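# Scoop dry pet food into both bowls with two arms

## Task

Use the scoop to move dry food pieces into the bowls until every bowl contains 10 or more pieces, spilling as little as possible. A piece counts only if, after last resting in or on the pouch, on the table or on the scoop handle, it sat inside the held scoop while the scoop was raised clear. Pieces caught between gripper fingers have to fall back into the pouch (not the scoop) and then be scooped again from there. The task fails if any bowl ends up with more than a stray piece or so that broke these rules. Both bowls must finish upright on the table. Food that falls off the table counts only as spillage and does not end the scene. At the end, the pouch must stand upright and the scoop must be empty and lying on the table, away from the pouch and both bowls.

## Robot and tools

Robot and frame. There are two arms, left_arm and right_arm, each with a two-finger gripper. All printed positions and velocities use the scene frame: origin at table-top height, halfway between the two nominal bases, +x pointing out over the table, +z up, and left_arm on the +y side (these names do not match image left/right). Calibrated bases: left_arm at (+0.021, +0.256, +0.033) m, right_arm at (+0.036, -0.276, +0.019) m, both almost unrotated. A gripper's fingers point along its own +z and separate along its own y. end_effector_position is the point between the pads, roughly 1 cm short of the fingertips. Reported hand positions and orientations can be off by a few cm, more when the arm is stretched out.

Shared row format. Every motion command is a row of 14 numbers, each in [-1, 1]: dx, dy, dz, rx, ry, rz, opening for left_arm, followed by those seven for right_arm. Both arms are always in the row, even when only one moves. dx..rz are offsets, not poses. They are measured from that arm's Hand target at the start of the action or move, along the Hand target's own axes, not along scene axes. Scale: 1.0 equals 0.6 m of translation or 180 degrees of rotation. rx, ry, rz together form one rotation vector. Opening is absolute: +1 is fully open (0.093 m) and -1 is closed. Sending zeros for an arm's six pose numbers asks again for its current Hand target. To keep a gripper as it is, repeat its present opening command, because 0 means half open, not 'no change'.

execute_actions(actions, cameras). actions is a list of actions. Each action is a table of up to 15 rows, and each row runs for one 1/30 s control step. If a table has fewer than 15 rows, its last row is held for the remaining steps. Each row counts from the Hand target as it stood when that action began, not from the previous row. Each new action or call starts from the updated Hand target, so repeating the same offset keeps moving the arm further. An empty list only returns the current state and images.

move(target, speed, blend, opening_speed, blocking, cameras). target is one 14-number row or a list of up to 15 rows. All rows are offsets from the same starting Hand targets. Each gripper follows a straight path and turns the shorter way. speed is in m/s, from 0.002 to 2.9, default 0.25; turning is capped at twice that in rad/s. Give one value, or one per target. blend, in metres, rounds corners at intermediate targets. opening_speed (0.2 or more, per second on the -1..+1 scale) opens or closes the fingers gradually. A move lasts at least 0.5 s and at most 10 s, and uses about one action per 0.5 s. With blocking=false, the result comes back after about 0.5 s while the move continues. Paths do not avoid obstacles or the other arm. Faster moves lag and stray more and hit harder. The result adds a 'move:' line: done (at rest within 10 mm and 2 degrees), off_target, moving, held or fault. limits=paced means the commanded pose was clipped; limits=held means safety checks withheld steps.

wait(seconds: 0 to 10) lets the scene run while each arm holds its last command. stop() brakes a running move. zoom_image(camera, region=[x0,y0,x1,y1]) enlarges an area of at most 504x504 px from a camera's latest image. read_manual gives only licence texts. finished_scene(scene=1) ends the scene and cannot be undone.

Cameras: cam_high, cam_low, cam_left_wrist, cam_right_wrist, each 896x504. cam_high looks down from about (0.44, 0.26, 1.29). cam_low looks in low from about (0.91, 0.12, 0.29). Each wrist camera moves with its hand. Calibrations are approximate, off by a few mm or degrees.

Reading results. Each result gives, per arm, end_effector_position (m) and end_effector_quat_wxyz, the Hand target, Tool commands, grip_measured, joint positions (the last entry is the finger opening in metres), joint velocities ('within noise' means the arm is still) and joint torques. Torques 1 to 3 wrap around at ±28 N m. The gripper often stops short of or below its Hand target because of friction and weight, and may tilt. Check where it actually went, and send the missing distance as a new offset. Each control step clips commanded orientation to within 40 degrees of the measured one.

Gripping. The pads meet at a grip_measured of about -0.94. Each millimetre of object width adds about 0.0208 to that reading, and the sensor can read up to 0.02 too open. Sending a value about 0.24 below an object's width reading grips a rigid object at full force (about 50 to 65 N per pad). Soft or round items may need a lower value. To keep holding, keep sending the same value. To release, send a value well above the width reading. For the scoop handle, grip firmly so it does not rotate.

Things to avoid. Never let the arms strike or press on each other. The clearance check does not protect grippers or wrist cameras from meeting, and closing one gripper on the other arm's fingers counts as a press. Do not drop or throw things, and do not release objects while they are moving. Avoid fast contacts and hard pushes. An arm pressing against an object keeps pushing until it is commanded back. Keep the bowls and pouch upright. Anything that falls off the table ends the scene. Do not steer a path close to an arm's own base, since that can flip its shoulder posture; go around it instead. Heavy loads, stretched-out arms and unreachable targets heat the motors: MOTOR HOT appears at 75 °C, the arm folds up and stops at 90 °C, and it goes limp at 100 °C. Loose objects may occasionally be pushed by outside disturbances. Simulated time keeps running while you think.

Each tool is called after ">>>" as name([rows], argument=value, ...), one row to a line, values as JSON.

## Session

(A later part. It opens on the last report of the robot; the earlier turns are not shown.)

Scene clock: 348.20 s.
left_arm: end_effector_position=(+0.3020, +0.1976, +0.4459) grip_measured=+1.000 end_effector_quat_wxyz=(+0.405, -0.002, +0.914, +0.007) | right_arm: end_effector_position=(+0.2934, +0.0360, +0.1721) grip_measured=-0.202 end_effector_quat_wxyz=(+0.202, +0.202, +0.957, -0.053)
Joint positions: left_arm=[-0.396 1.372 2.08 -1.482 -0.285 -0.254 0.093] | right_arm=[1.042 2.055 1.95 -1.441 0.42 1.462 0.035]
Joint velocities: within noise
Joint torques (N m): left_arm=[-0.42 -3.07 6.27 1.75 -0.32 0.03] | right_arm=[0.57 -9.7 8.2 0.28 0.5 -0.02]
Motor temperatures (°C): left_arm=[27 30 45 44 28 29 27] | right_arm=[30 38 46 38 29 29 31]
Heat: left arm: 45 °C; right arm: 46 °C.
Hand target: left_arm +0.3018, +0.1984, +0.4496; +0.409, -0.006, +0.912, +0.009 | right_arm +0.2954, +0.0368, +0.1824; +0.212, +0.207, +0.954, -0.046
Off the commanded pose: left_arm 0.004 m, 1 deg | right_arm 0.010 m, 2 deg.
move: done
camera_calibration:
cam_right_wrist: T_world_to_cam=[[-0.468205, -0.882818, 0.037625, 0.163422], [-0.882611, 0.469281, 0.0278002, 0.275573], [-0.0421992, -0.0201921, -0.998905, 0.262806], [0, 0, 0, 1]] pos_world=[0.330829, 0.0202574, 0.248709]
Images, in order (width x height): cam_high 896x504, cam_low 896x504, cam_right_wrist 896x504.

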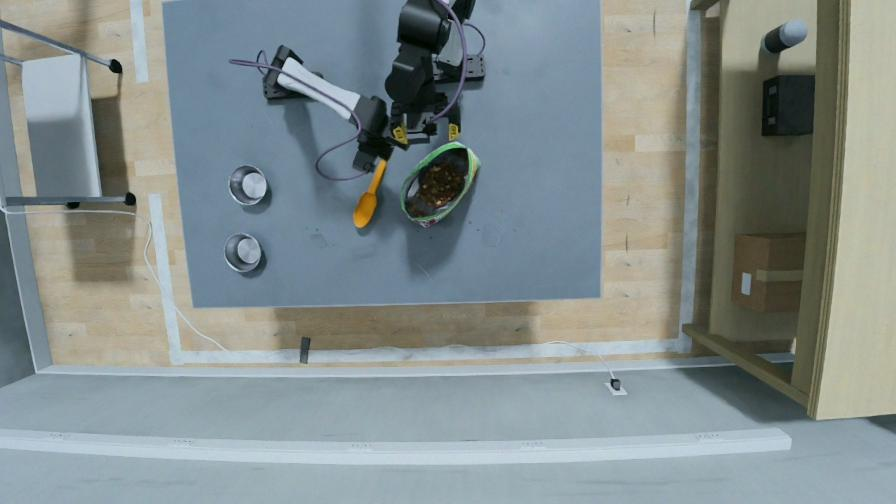

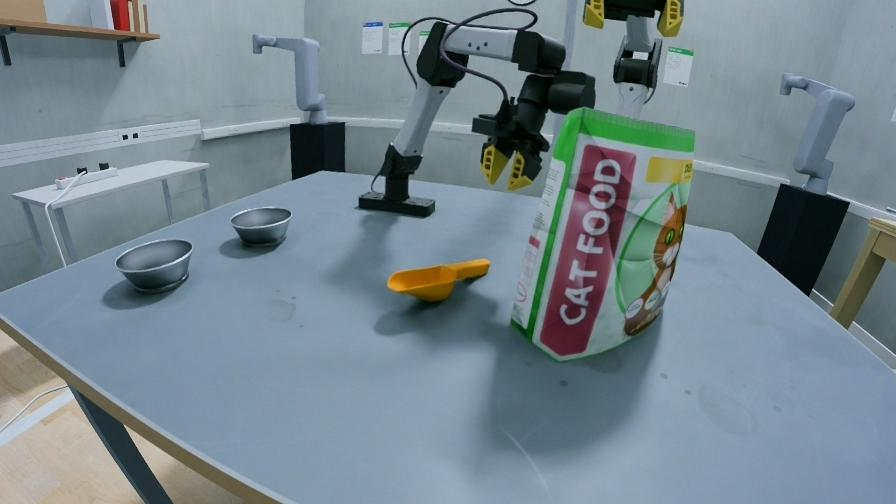

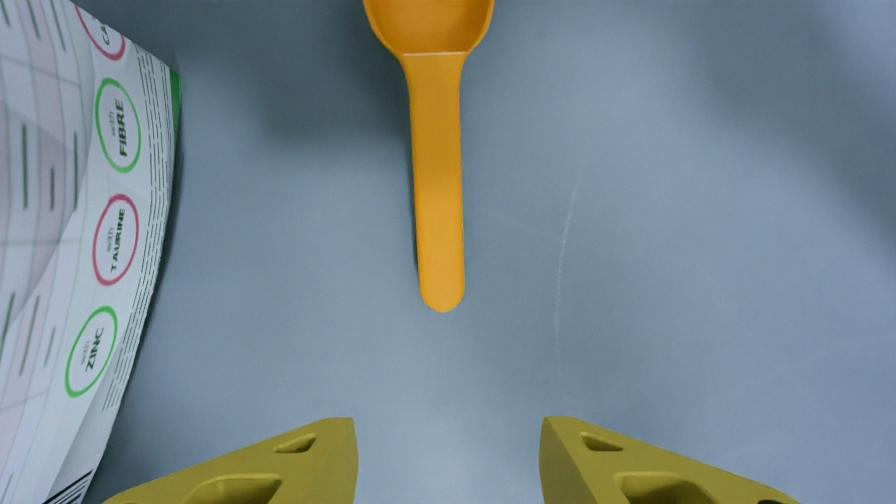

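>>> move(target=[0,0,0,0,0,0,1,-0.2993,-0.6013,0.1997,-0.0576,0.0004,-0.1233,0.4], speed=0.3, cameras=["cam_high","cam_low","cam_right_wrist"])

>>> zoom_image(camera="cam_low", region=[100, 180, 320, 310])

Scene clock: 396.30 s.
left_arm: end_effector_position=(+0.3020, +0.1976, +0.4459) grip_measured=+1.000 end_effector_quat_wxyz=(+0.405, -0.002, +0.914, +0.007) | right_arm: end_effector_position=(+0.3346, -0.3775, +0.1432) grip_measured=+0.398 end_effector_quat_wxyz=(+0.208, +0.002, +0.978, -0.003)
Joint positions: left_arm=[-0.396 1.372 2.08 -1.482 -0.285 -0.254 0.093] | right_arm=[-0.421 1.39 1.045 -0.837 -0.158 -0.378 0.064]
Joint velocities: within noise
Joint torques (N m): left_arm=[-0.38 -3.07 6.27 1.75 -0.33 0.04] | right_arm=[-0.4 -3.7 9.18 1.24 -0.3 -0.22]
Motor temperatures (°C): left_arm=[27 30 45 44 28 29 27] | right_arm=[30 41 47 37 29 29 30]
Heat: left arm: 45 °C; right arm: 47 °C.
Hand target: left_arm +0.3018, +0.1984, +0.4496; +0.409, -0.006, +0.912, +0.009 | right_arm +0.3403, -0.3801, +0.1497; +0.216, +0.000, +0.976, +0.000
Off the commanded pose: left_arm 0.004 m, 1 deg | right_arm 0.009 m, 1 deg.
move: done
camera_calibration:
cam_right_wrist: T_world_to_cam=[[-0.07119, -0.997216, 0.022172, -0.355077], [-0.996955, 0.0718454, 0.0303175, 0.394639], [-0.0318261, -0.0199461, -0.999294, 0.223952], [0, 0, 0, 1]] pos_world=[0.375287, -0.377975, 0.219702]
Images, in order (width x height): cam_high 896x504, cam_low 896x504, cam_right_wrist 896x504.

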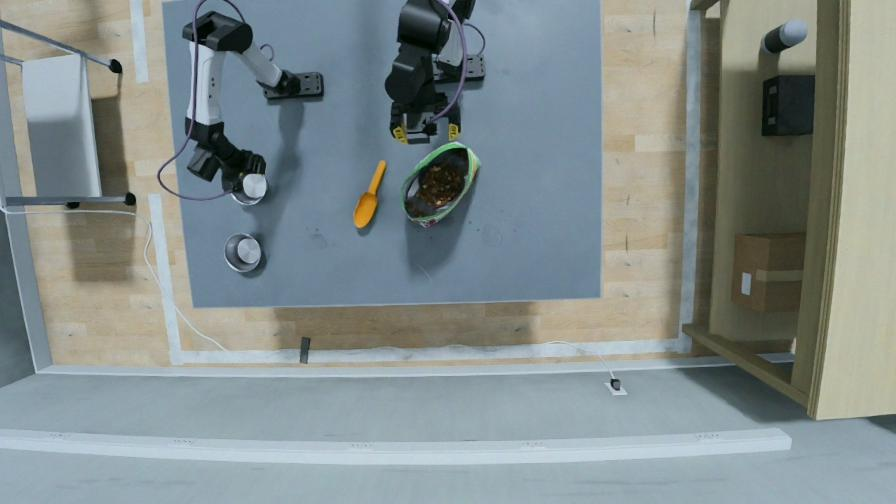

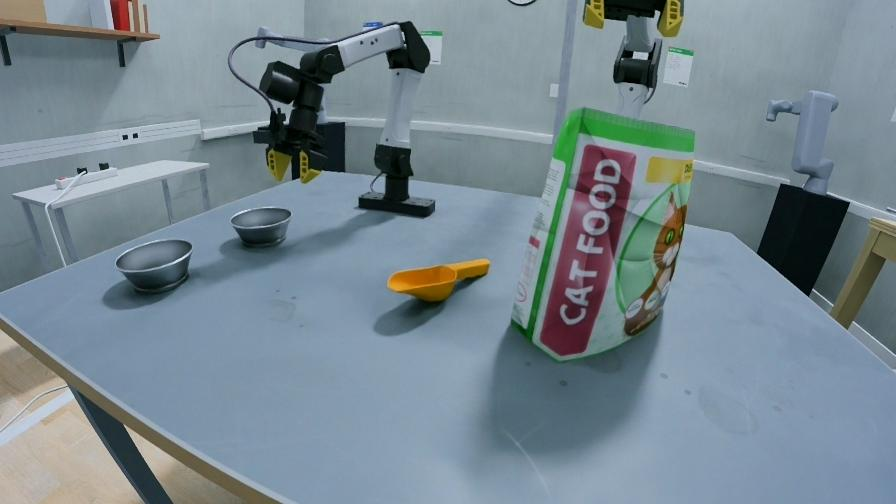

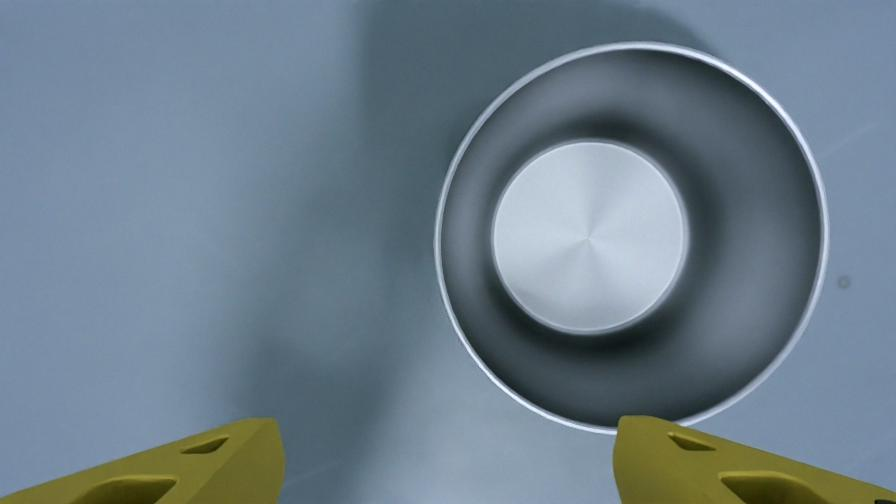

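Scaled by 2.291 from the camera's 896x504 image, which has a finer 1280x720 frame.

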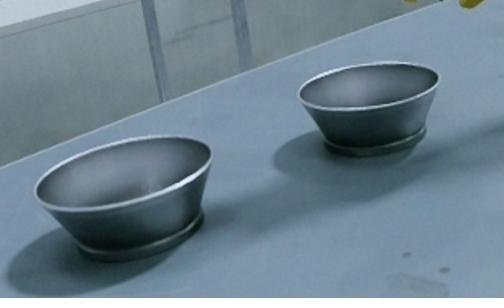

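>>> move([
  [0,0,0,0,0,0,1,0.0182,0.0235,0.0774,0.1007,0,-0.0469,0.2],
  [0,0,0,0,0,0,1,0.0162,-0.0082,0.172,0.1007,0,-0.0469,0.2],
], speed=0.12, cameras=["cam_high","cam_low","cam_right_wrist"])

>>> zoom_image(camera="cam_low", region=[100, 180, 320, 310])

Scene clock: 421.83 s.
left_arm: end_effector_position=(+0.3020, +0.1976, +0.4459) grip_measured=+1.000 end_effector_quat_wxyz=(+0.405, -0.002, +0.914, +0.007) | right_arm: end_effector_position=(+0.3776, -0.3826, +0.0574) grip_measured=+0.202 end_effector_quat_wxyz=(+0.217, -0.038, +0.961, -0.168)
Joint positions: left_arm=[-0.396 1.372 2.08 -1.482 -0.285 -0.254 0.093] | right_arm=[-0.212 1.583 0.794 -0.266 0.214 -0.338 0.055]
Joint velocities: within noise
Joint torques (N m): left_arm=[-0.38 -3.07 6.3 1.75 -0.32 0.04] | right_arm=[-0.29 -4.86 4.96 1.66 0.13 -0.17]
Motor temperatures (°C): left_arm=[27 30 45 44 28 29 27] | right_arm=[30 38 49 37 29 29 30]
Heat: left arm: 45 °C; right arm: 49 °C.
Hand target: left_arm +0.3018, +0.1984, +0.4496; +0.409, -0.006, +0.912, +0.009 | right_arm +0.3750, -0.3849, +0.0519; +0.213, -0.038, +0.962, -0.169
Off the commanded pose: left_arm 0.004 m, 1 deg | right_arm 0.006 m, 1 deg.
move: done
camera_calibration:
cam_right_wrist: T_world_to_cam=[[-0.0675152, -0.933284, 0.352735, -0.351061], [-0.997702, 0.0651611, -0.0185586, 0.441013], [-0.00566419, -0.353178, -0.935539, -0.00155016], [0, 0, 0, 1]] pos_world=[0.416289, -0.356924, 0.130566]
Images, in order (width x height): cam_high 896x504, cam_low 896x504, cam_right_wrist 896x504.

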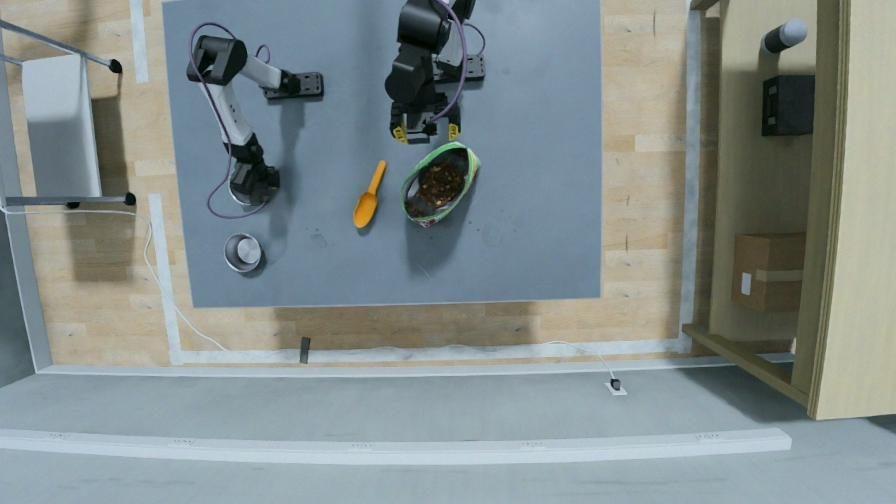

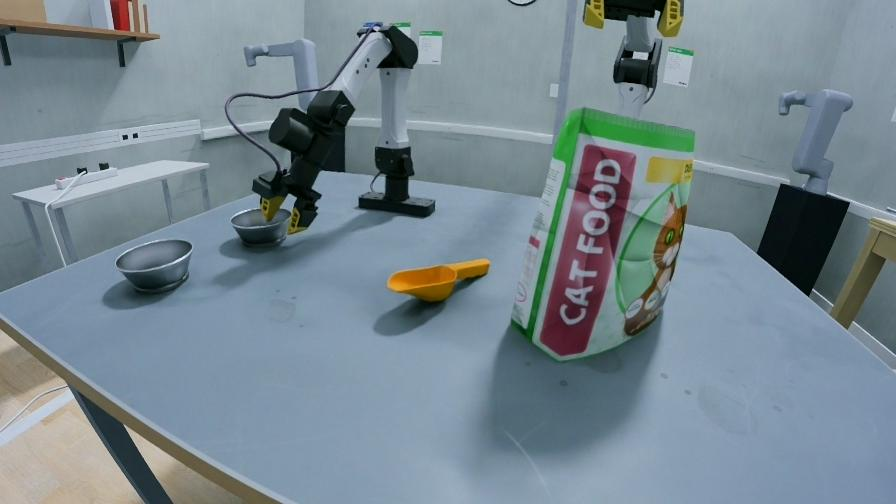

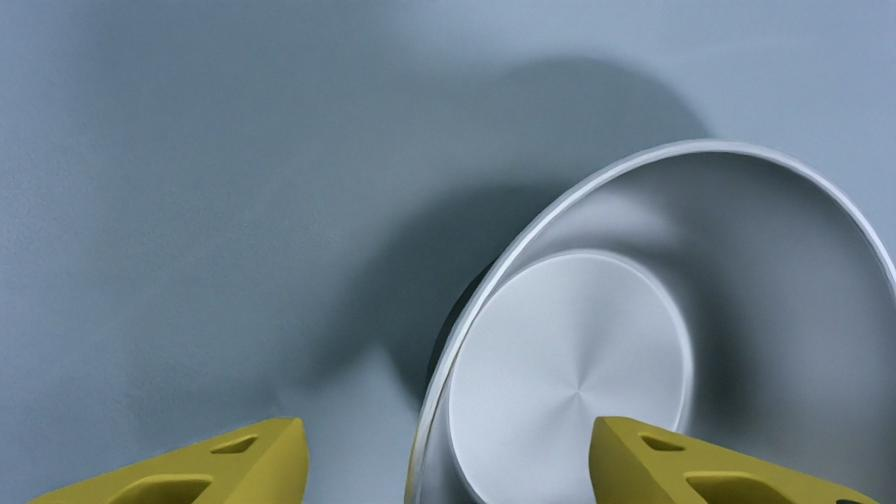

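Scaled by 2.291 from the camera's 896x504 image, which has a finer 1280x720 frame.

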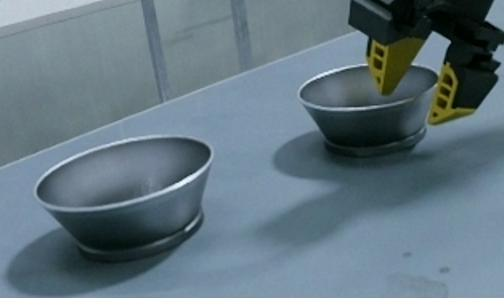

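>>> move([
  [0,0,0,0,0,0,1,0.004,0.0123,0.0088,0,0,0,0.2],
  [0,0,0,0,0,0,1,0.004,0.0123,0.0088,0,0,0,-1],
  [0,0,0,0,0,0,1,-0.021,-0.0092,-0.0452,0,0,0,-1],
], speed=0.08, opening_speed=0.8, cameras=["cam_high","cam_low","cam_right_wrist"])

>>> zoom_image(camera="cam_low", region=[100, 180, 320, 310])

Scene clock: 437.93 s.
left_arm: end_effector_position=(+0.3020, +0.1976, +0.4459) grip_measured=+1.000 end_effector_quat_wxyz=(+0.405, -0.002, +0.914, +0.007) | right_arm: end_effector_position=(+0.3607, -0.3790, +0.0597) grip_measured=-0.979 end_effector_quat_wxyz=(+0.181, -0.041, +0.969, -0.161)
Joint positions: left_arm=[-0.396 1.372 2.08 -1.482 -0.285 -0.254 0.093] | right_arm=[-0.208 1.556 0.817 -0.392 0.222 -0.333 0]
Joint velocities: within noise
Joint torques (N m): left_arm=[-0.38 -3.07 6.28 1.75 -0.33 0.04] | right_arm=[0.98 -7.83 9.18 1.38 0.15 -0.06]
Motor temperatures (°C): left_arm=[27 30 45 44 28 29 27] | right_arm=[30 38 47 38 29 29 30]
Heat: left arm: 45 °C; right arm: 47 °C.
Hand target: left_arm +0.3018, +0.1984, +0.4496; +0.409, -0.006, +0.912, +0.009 | right_arm +0.3750, -0.3798, +0.0819; +0.213, -0.038, +0.962, -0.169
Off the commanded pose: left_arm 0.004 m, 1 deg | right_arm 0.026 m, 4 deg.
move: off_target (right_arm)
camera_calibration:
cam_right_wrist: T_world_to_cam=[[-0.0446122, -0.936962, 0.346571, -0.358974], [-0.995971, 0.0687286, 0.0576035, 0.420148], [-0.0777917, -0.342604, -0.936254, 0.0319231], [0, 0, 0, 1]] pos_world=[0.404923, -0.354284, 0.130096]
Images, in order (width x height): cam_high 896x504, cam_low 896x504, cam_right_wrist 896x504.

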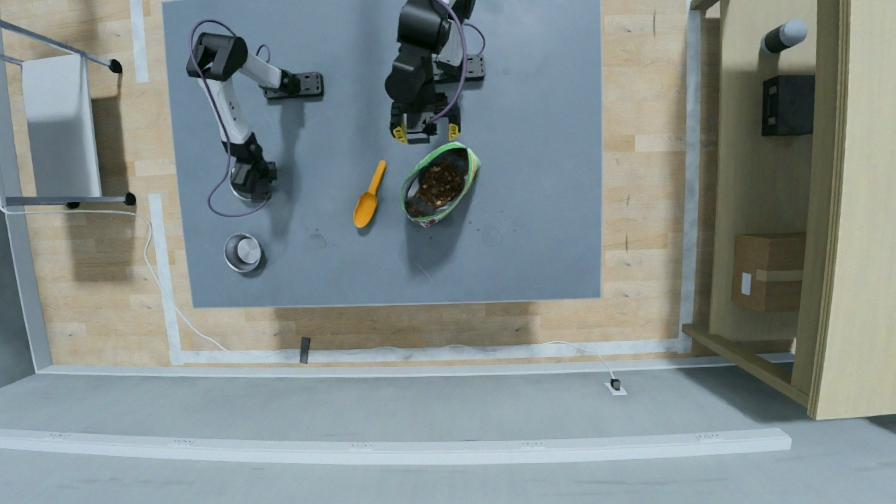

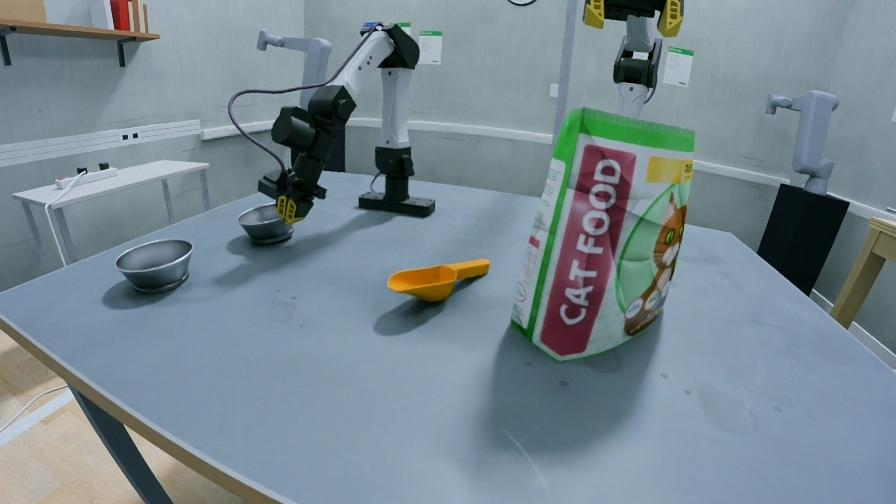

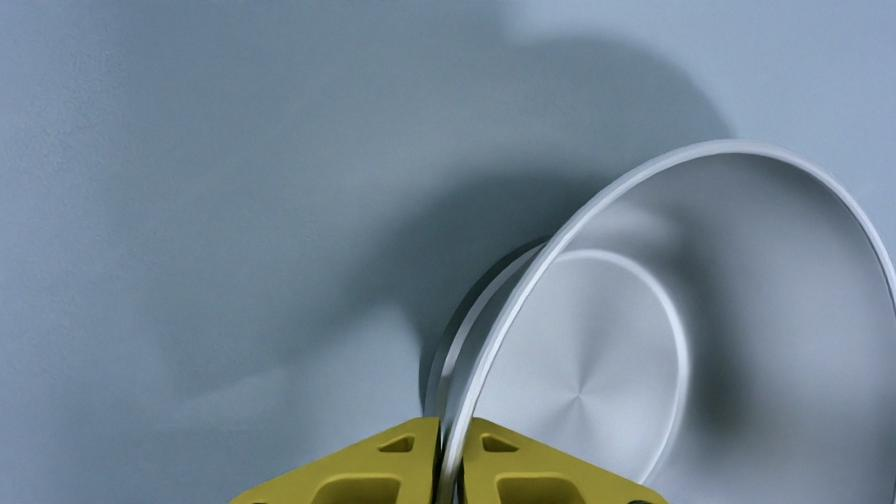

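Scaled by 2.291 from the camera's 896x504 image, which has a finer 1280x720 frame.

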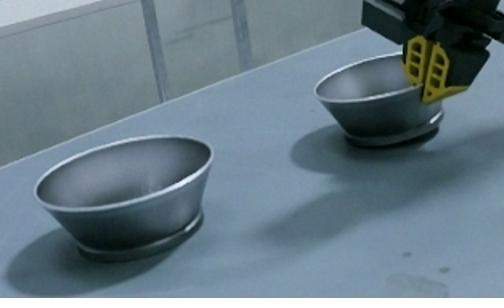

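>>> move([
  [0,0,0,0,0,0,1,0.129,0.3508,-0.177,0,0,0,-1],
  [0,0,0,0,0,0,1,0.1442,0.3638,-0.1443,0,0,0,-1],
], speed=0.12, cameras=["cam_high","cam_low","cam_right_wrist"])

>>> zoom_image(camera="cam_low", region=[280, 160, 500, 320])

Scene clock: 465.87 s.
left_arm: end_effector_position=(+0.3020, +0.1976, +0.4459) grip_measured=+1.000 end_effector_quat_wxyz=(+0.405, -0.002, +0.914, +0.007) | right_arm: end_effector_position=(+0.2571, -0.1595, +0.0490) grip_measured=-0.980 end_effector_quat_wxyz=(+0.202, -0.041, +0.965, -0.164)
Joint positions: left_arm=[-0.396 1.372 2.08 -1.482 -0.285 -0.254 0.093] | right_arm=[0.818 1.511 0.742 -0.741 0.523 0.725 0]
Joint velocities: within noise
Joint torques (N m): left_arm=[-0.35 -3.07 6.28 1.75 -0.33 0.04] | right_arm=[0.69 -3.63 4.37 0.79 0.64 -0.03]
Motor temperatures (°C): left_arm=[27 30 45 45 28 29 27] | right_arm=[30 38 49 38 29 29 31]
Heat: left arm: 45 °C; right arm: 49 °C.
Hand target: left_arm +0.3018, +0.1984, +0.4496; +0.409, -0.006, +0.912, +0.009 | right_arm +0.2598, -0.1606, +0.0469; +0.213, -0.038, +0.962, -0.169
Off the commanded pose: left_arm 0.004 m, 1 deg | right_arm 0.004 m, 1 deg.
move: done
camera_calibration:
cam_right_wrist: T_world_to_cam=[[-0.0533165, -0.935652, 0.348874, -0.151916], [-0.997966, 0.0621491, 0.0141653, 0.304102], [-0.034936, -0.347409, -0.937063, 0.0772435], [0, 0, 0, 1]] pos_world=[0.298083, -0.134205, 0.121074]
Images, in order (width x height): cam_high 896x504, cam_low 896x504, cam_right_wrist 896x504.

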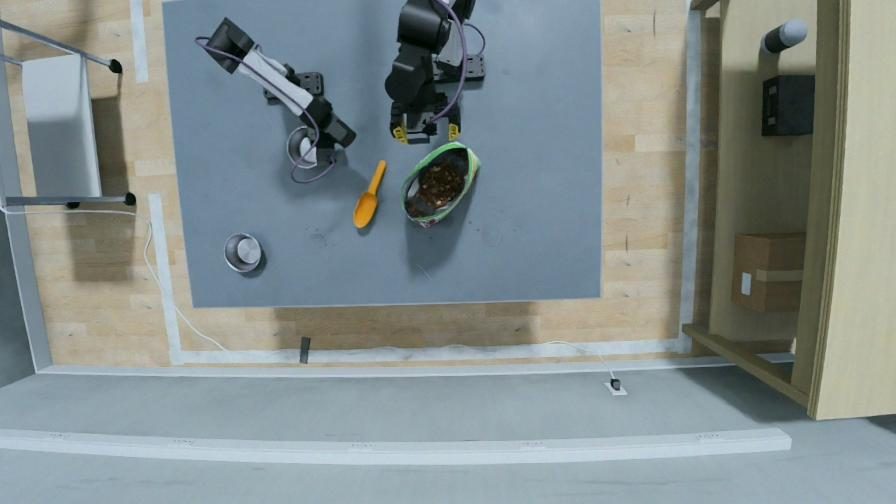

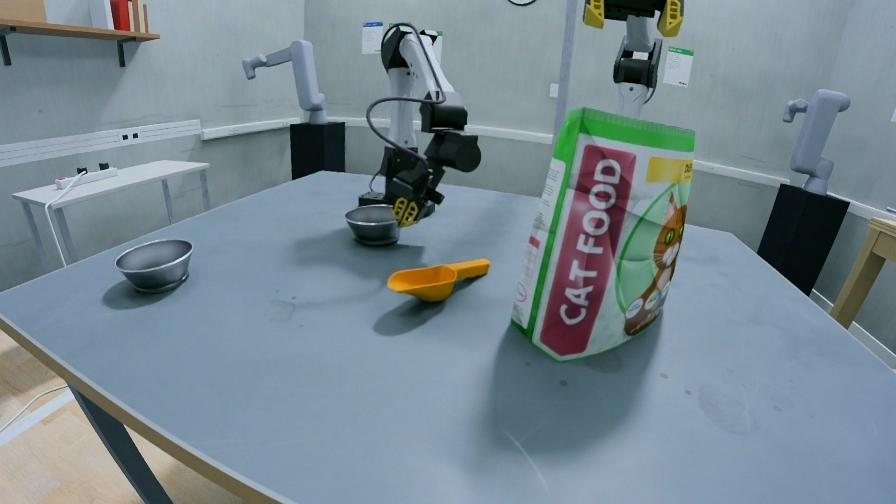

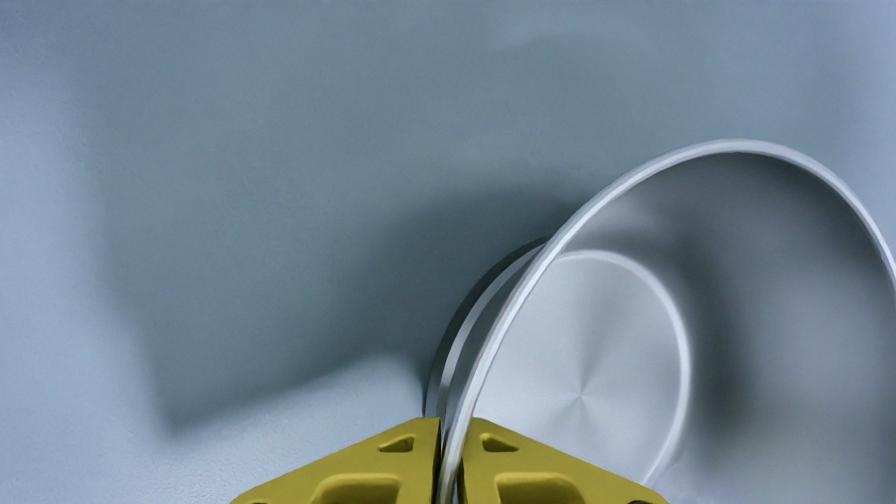

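Scaled by 2.291 from the camera's 896x504 image, which has a finer 1280x720 frame.

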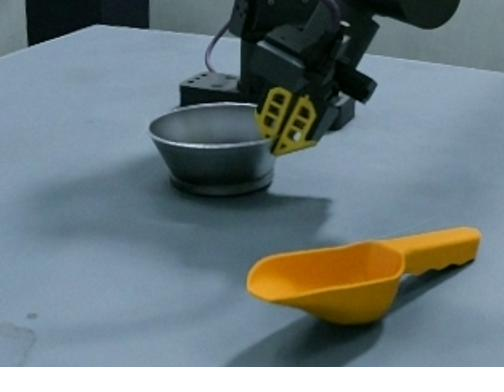

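>>> move([
  [0,0,0,0,0,0,1,0.0026,0.0023,0.0057,0,0,0,-1],
  [0,0,0,0,0,0,1,0.0026,0.0023,0.0057,0,0,0,0.3],
  [0,0,0,0,0,0,1,0.0026,0.0023,-0.1443,0,0,0,0.3],
  [0,0,0,0,0,0,1,-0.4798,-0.4327,0.2535,0,0,0,0.2],
], speed=[0.05,0.1,0.12,0.3], opening_speed=1, cameras=["cam_high","cam_low","cam_right_wrist"])

>>> zoom_image(camera="cam_low", region=[100, 160, 420, 320])

Scene clock: 483.70 s.
left_arm: end_effector_position=(+0.3020, +0.1976, +0.4459) grip_measured=+1.000 end_effector_quat_wxyz=(+0.405, -0.002, +0.914, +0.007) | right_arm: end_effector_position=(+0.5802, -0.4137, +0.1217) grip_measured=+0.202 end_effector_quat_wxyz=(+0.212, -0.031, +0.961, -0.176)
Joint positions: left_arm=[-0.396 1.372 2.08 -1.482 -0.285 -0.254 0.093] | right_arm=[-0.183 2.286 2.037 -0.817 0.25 -0.303 0.055]
Joint velocities: within noise
Joint torques (N m): left_arm=[-0.39 -3.07 6.28 1.75 -0.32 0.04] | right_arm=[0.69 -9.99 9.55 1.39 -0.01 -0.17]
Motor temperatures (°C): left_arm=[27 30 45 45 28 29 27] | right_arm=[30 37 47 37 29 29 30]
Heat: left arm: 45 °C; right arm: 47 °C.
Hand target: left_arm +0.3018, +0.1984, +0.4496; +0.409, -0.006, +0.912, +0.009 | right_arm +0.5853, -0.4098, +0.1201; +0.213, -0.038, +0.962, -0.169
Off the commanded pose: left_arm 0.004 m, 1 deg | right_arm 0.007 m, 1 deg.
move: done
camera_calibration:
cam_right_wrist: T_world_to_cam=[[-0.0824716, -0.927093, 0.365645, -0.379413], [-0.996422, 0.0835205, -0.0129777, 0.652523], [-0.0185073, -0.365407, -0.930664, 0.0506027], [0, 0, 0, 1]] pos_world=[0.619834, -0.38776, 0.194293]
Images, in order (width x height): cam_high 896x504, cam_low 896x504, cam_right_wrist 896x504.

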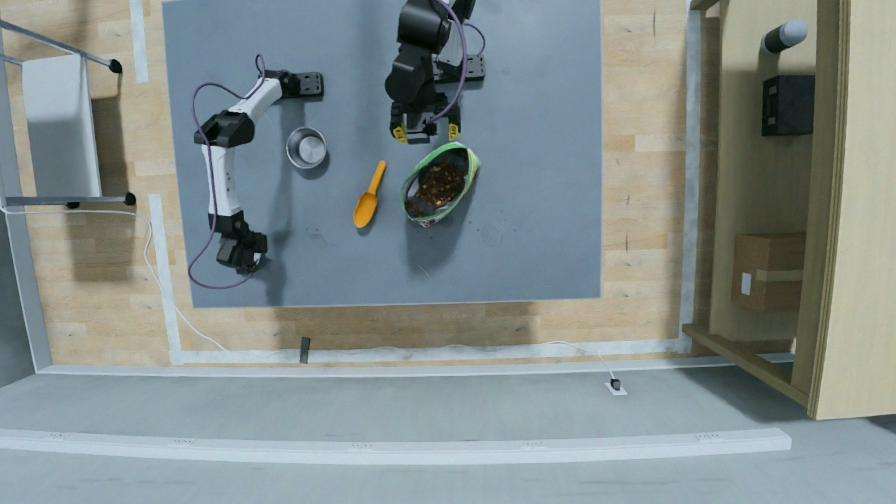

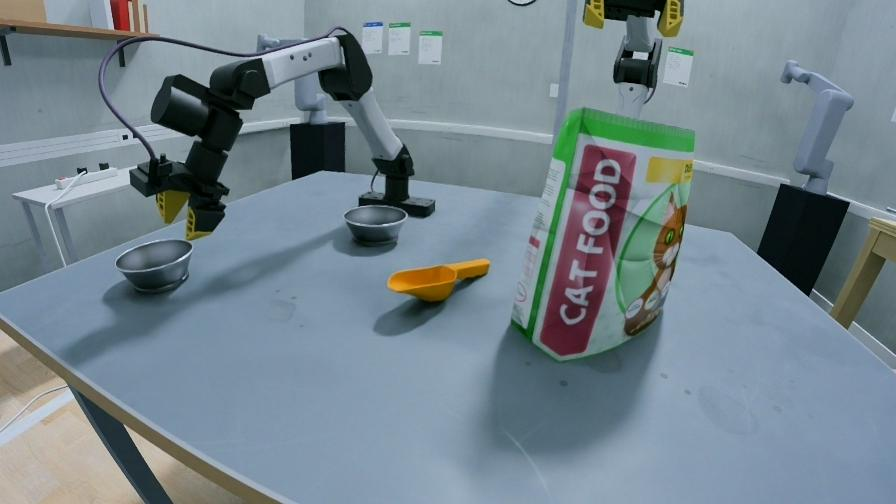

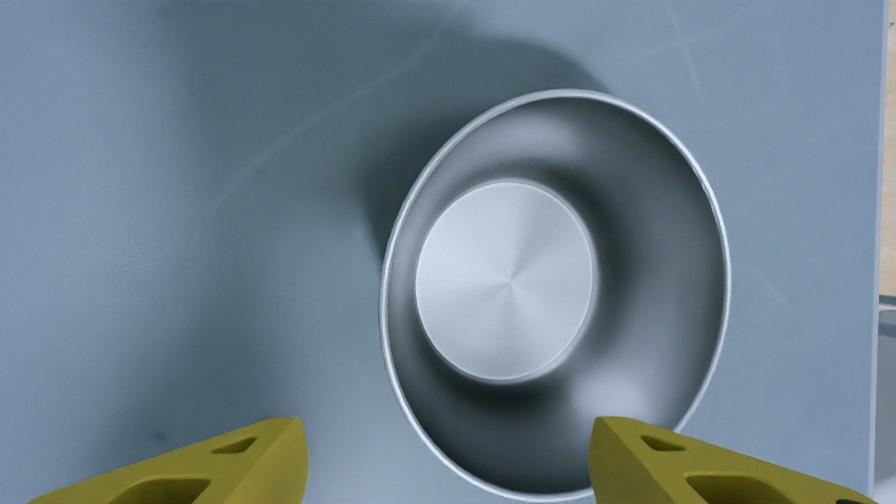

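Scaled by 1.575 from the camera's 896x504 image, which has a finer 1280x720 frame.

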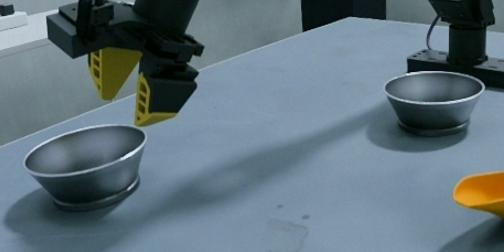

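>>> move([
  [0,0,0,0,0,0,1,0.0177,0.0325,0.024,0,0,0,0.2],
  [0,0,0,0,0,0,1,0.0177,0.0325,0.124,0,0,0,0.2],
], speed=0.12, cameras=["cam_low","cam_right_wrist"])

Scene clock: 498.60 s.
left_arm: end_effector_position=(+0.3020, +0.1976, +0.4459) grip_measured=+1.000 end_effector_quat_wxyz=(+0.405, -0.002, +0.914, +0.007) | right_arm: end_effector_position=(+0.5981, -0.4144, +0.0439) grip_measured=+0.202 end_effector_quat_wxyz=(+0.200, -0.036, +0.964, -0.172)
Joint positions: left_arm=[-0.396 1.372 2.08 -1.482 -0.285 -0.254 0.093] | right_arm=[-0.179 2.436 2.001 -0.657 0.248 -0.307 0.055]
Joint velocities: within noise
Joint torques (N m): left_arm=[-0.39 -3.06 6.3 1.75 -0.33 0.04] | right_arm=[-0.06 -11.04 9.24 1.6 -0.02 -0.16]
Motor temperatures (°C): left_arm=[27 30 45 45 28 29 27] | right_arm=[30 39 48 38 29 29 30]
Heat: left arm: 45 °C; right arm: 48 °C.
Hand target: left_arm +0.3018, +0.1984, +0.4496; +0.409, -0.006, +0.912, +0.009 | right_arm +0.6070, -0.4161, +0.0458; +0.213, -0.038, +0.962, -0.169
Off the commanded pose: left_arm 0.004 m, 1 deg | right_arm 0.009 m, 2 deg.
move: done
camera_calibration:
cam_right_wrist: T_world_to_cam=[[-0.0652751, -0.929395, 0.363268, -0.361369], [-0.997052, 0.0754604, 0.0139014, 0.665285], [-0.0403323, -0.361289, -0.931581, -0.00689634], [0, 0, 0, 1]] pos_world=[0.639457, -0.388549, 0.115601]
Images, in order (width x height): cam_low 896x504, cam_right_wrist 896x504.

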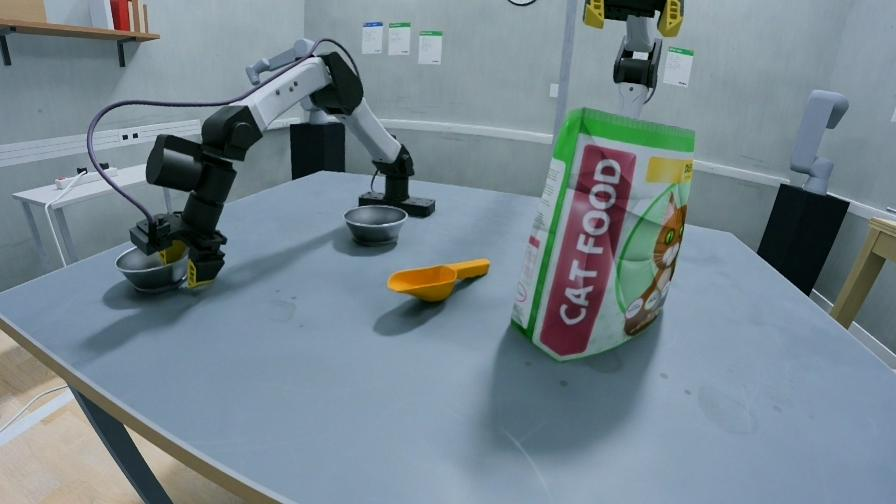

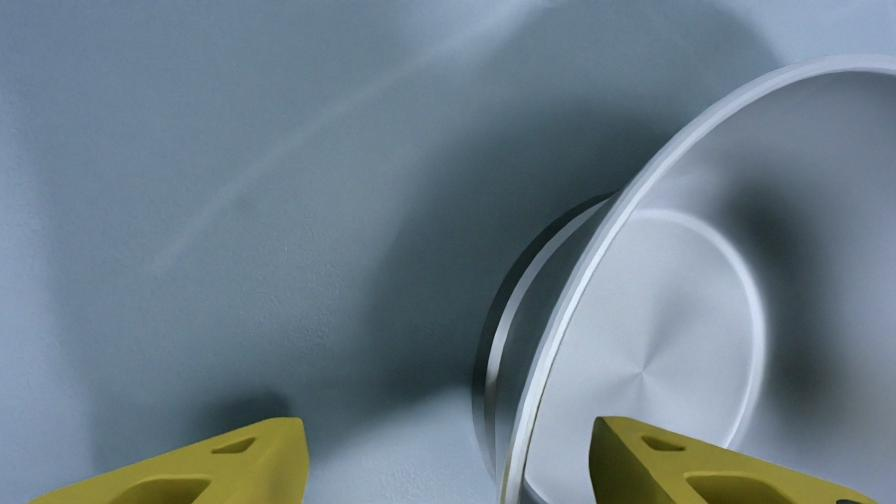

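>>> move([
  [0,0,0,0,0,0,1,0,-0.018,0,0,0,0,0.2],
  [0,0,0,0,0,0,1,0,-0.018,0,0,0,0,-1],
  [0,0,0,0,0,0,1,-0.0119,-0.0282,-0.0256,0,0,0,-1],
], speed=0.08, opening_speed=1, cameras=["cam_right_wrist"])

Scene clock: 521.90 s.
left_arm: end_effector_position=(+0.3020, +0.1976, +0.4459) grip_measured=+1.000 end_effector_quat_wxyz=(+0.405, -0.002, +0.914, +0.007) | right_arm: end_effector_position=(+0.5994, -0.4220, +0.0592) grip_measured=-0.979 end_effector_quat_wxyz=(+0.200, -0.044, +0.964, -0.168)
Joint positions: left_arm=[-0.396 1.372 2.08 -1.482 -0.285 -0.254 0.093] | right_arm=[-0.197 2.436 2.064 -0.718 0.229 -0.335 0]
Joint velocities: within noise
Joint torques (N m): left_arm=[-0.39 -3.06 6.28 1.75 -0.33 0.03] | right_arm=[-0.23 -11.69 10.02 1.44 0.07 -0.05]
Motor temperatures (°C): left_arm=[27 30 45 45 28 29 27] | right_arm=[30 44 49 38 28 29 30]
Heat: left arm: 45 °C; right arm: 49 °C.
Hand target: left_arm +0.3018, +0.1984, +0.4496; +0.409, -0.006, +0.912, +0.009 | right_arm +0.6070, -0.4262, +0.0675; +0.213, -0.038, +0.962, -0.169
Off the commanded pose: left_arm 0.004 m, 1 deg | right_arm 0.012 m, 2 deg.
move: off_target (right_arm)
camera_calibration:
cam_right_wrist: T_world_to_cam=[[-0.0496648, -0.932095, 0.358792, -0.384165], [-0.998021, 0.0601909, 0.0182199, 0.660851], [-0.0385787, -0.357177, -0.93324, 0.00535756], [0, 0, 0, 1]] pos_world=[0.64067, -0.395942, 0.130795]
Images, in order (width x height): cam_right_wrist 896x504.

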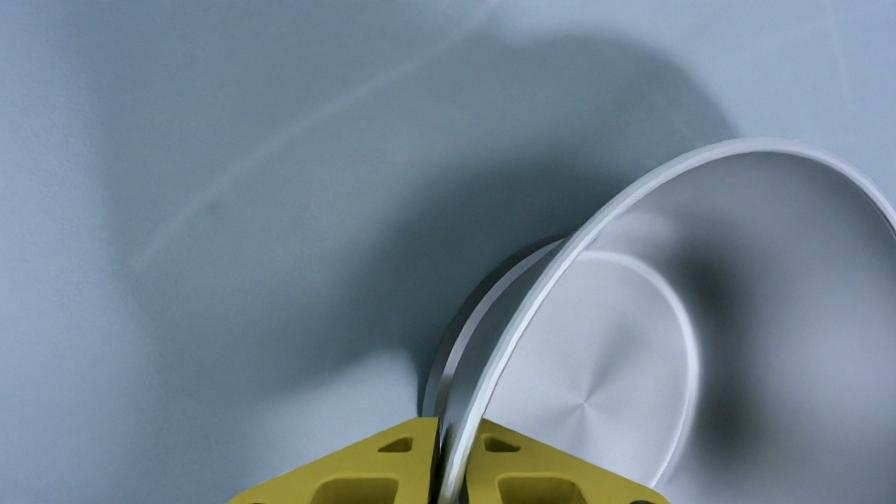

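>>> move([
  [0,0,0,0,0,0,1,0.2385,0.5338,-0.3247,0,0,0,-1],
  [0,0,0,0,0,0,1,0.2547,0.5478,-0.2898,0,0,0,-1],
], speed=[0.13,0.06], cameras=["cam_high","cam_low","cam_right_wrist"])

>>> zoom_image(camera="cam_low", region=[280, 180, 500, 340])

Scene clock: 531.47 s.
left_arm: end_effector_position=(+0.3020, +0.1976, +0.4459) grip_measured=+1.000 end_effector_quat_wxyz=(+0.405, -0.002, +0.914, +0.007) | right_arm: end_effector_position=(+0.3892, -0.0849, +0.0472) grip_measured=-0.979 end_effector_quat_wxyz=(+0.202, -0.046, +0.964, -0.166)
Joint positions: left_arm=[-0.396 1.372 2.08 -1.482 -0.285 -0.254 0.093] | right_arm=[0.694 2.019 1.353 -0.773 0.513 0.572 0]
Joint velocities: within noise
Joint torques (N m): left_arm=[-0.38 -3.04 6.28 1.75 -0.32 0.03] | right_arm=[0.06 -7.61 5.27 1.03 0.58 0.01]
Motor temperatures (°C): left_arm=[27 29 45 45 28 29 27] | right_arm=[30 47 48 37 29 29 30]
Heat: left arm: 45 °C; right arm: 48 °C.
Hand target: left_arm +0.3018, +0.1984, +0.4496; +0.409, -0.006, +0.912, +0.009 | right_arm +0.3948, -0.0855, +0.0429; +0.213, -0.038, +0.962, -0.169
Off the commanded pose: left_arm 0.004 m, 1 deg | right_arm 0.007 m, 2 deg.
move: done
camera_calibration:
cam_right_wrist: T_world_to_cam=[[-0.044394, -0.933912, 0.354735, -0.0780002], [-0.998456, 0.0533459, 0.0154902, 0.430717], [-0.0333901, -0.353499, -0.934839, 0.104925], [0, 0, 0, 1]] pos_world=[0.430092, -0.0587314, 0.119085]
Images, in order (width x height): cam_high 896x504, cam_low 896x504, cam_right_wrist 896x504.

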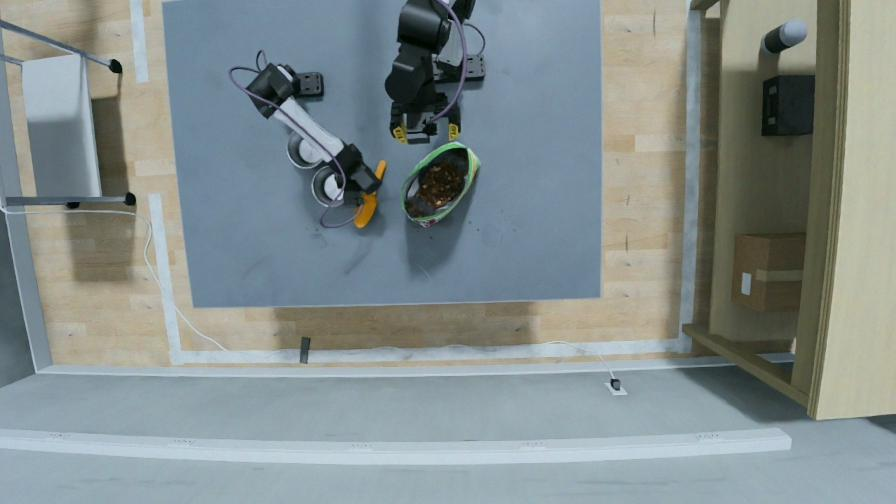

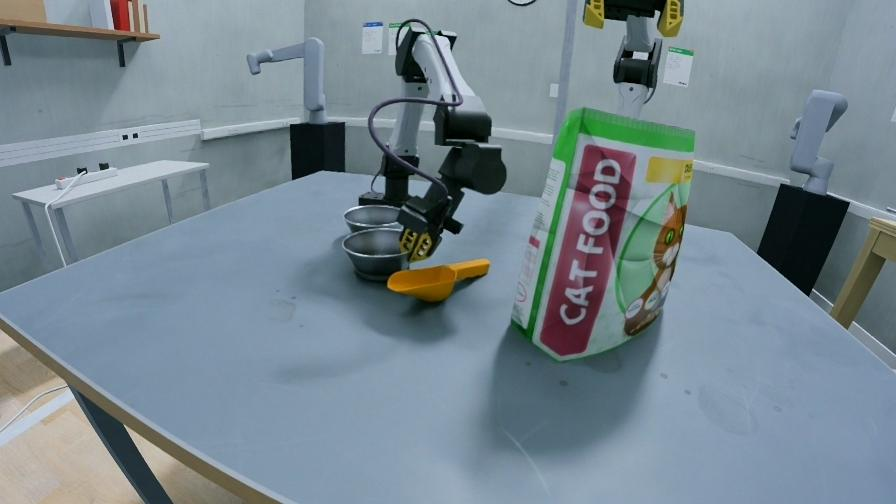

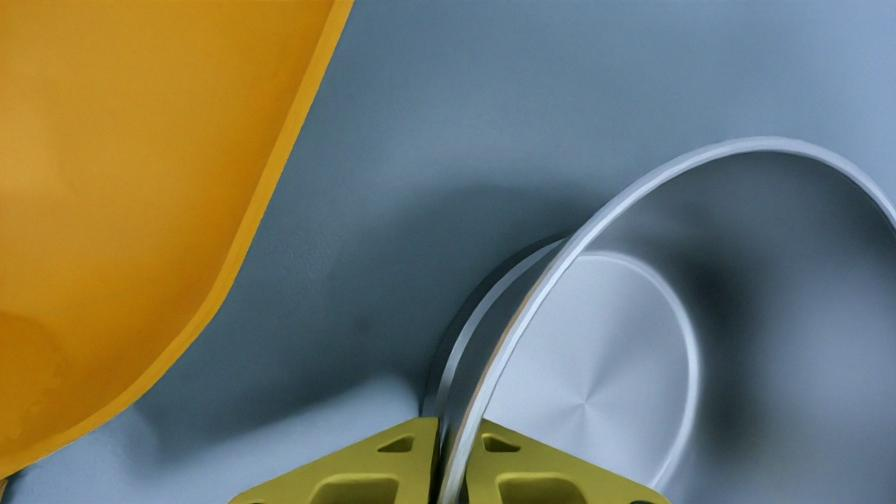

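Scaled by 2.291 from the camera's 896x504 image, which has a finer 1280x720 frame.

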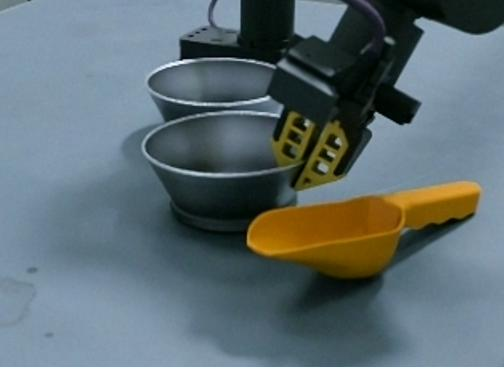

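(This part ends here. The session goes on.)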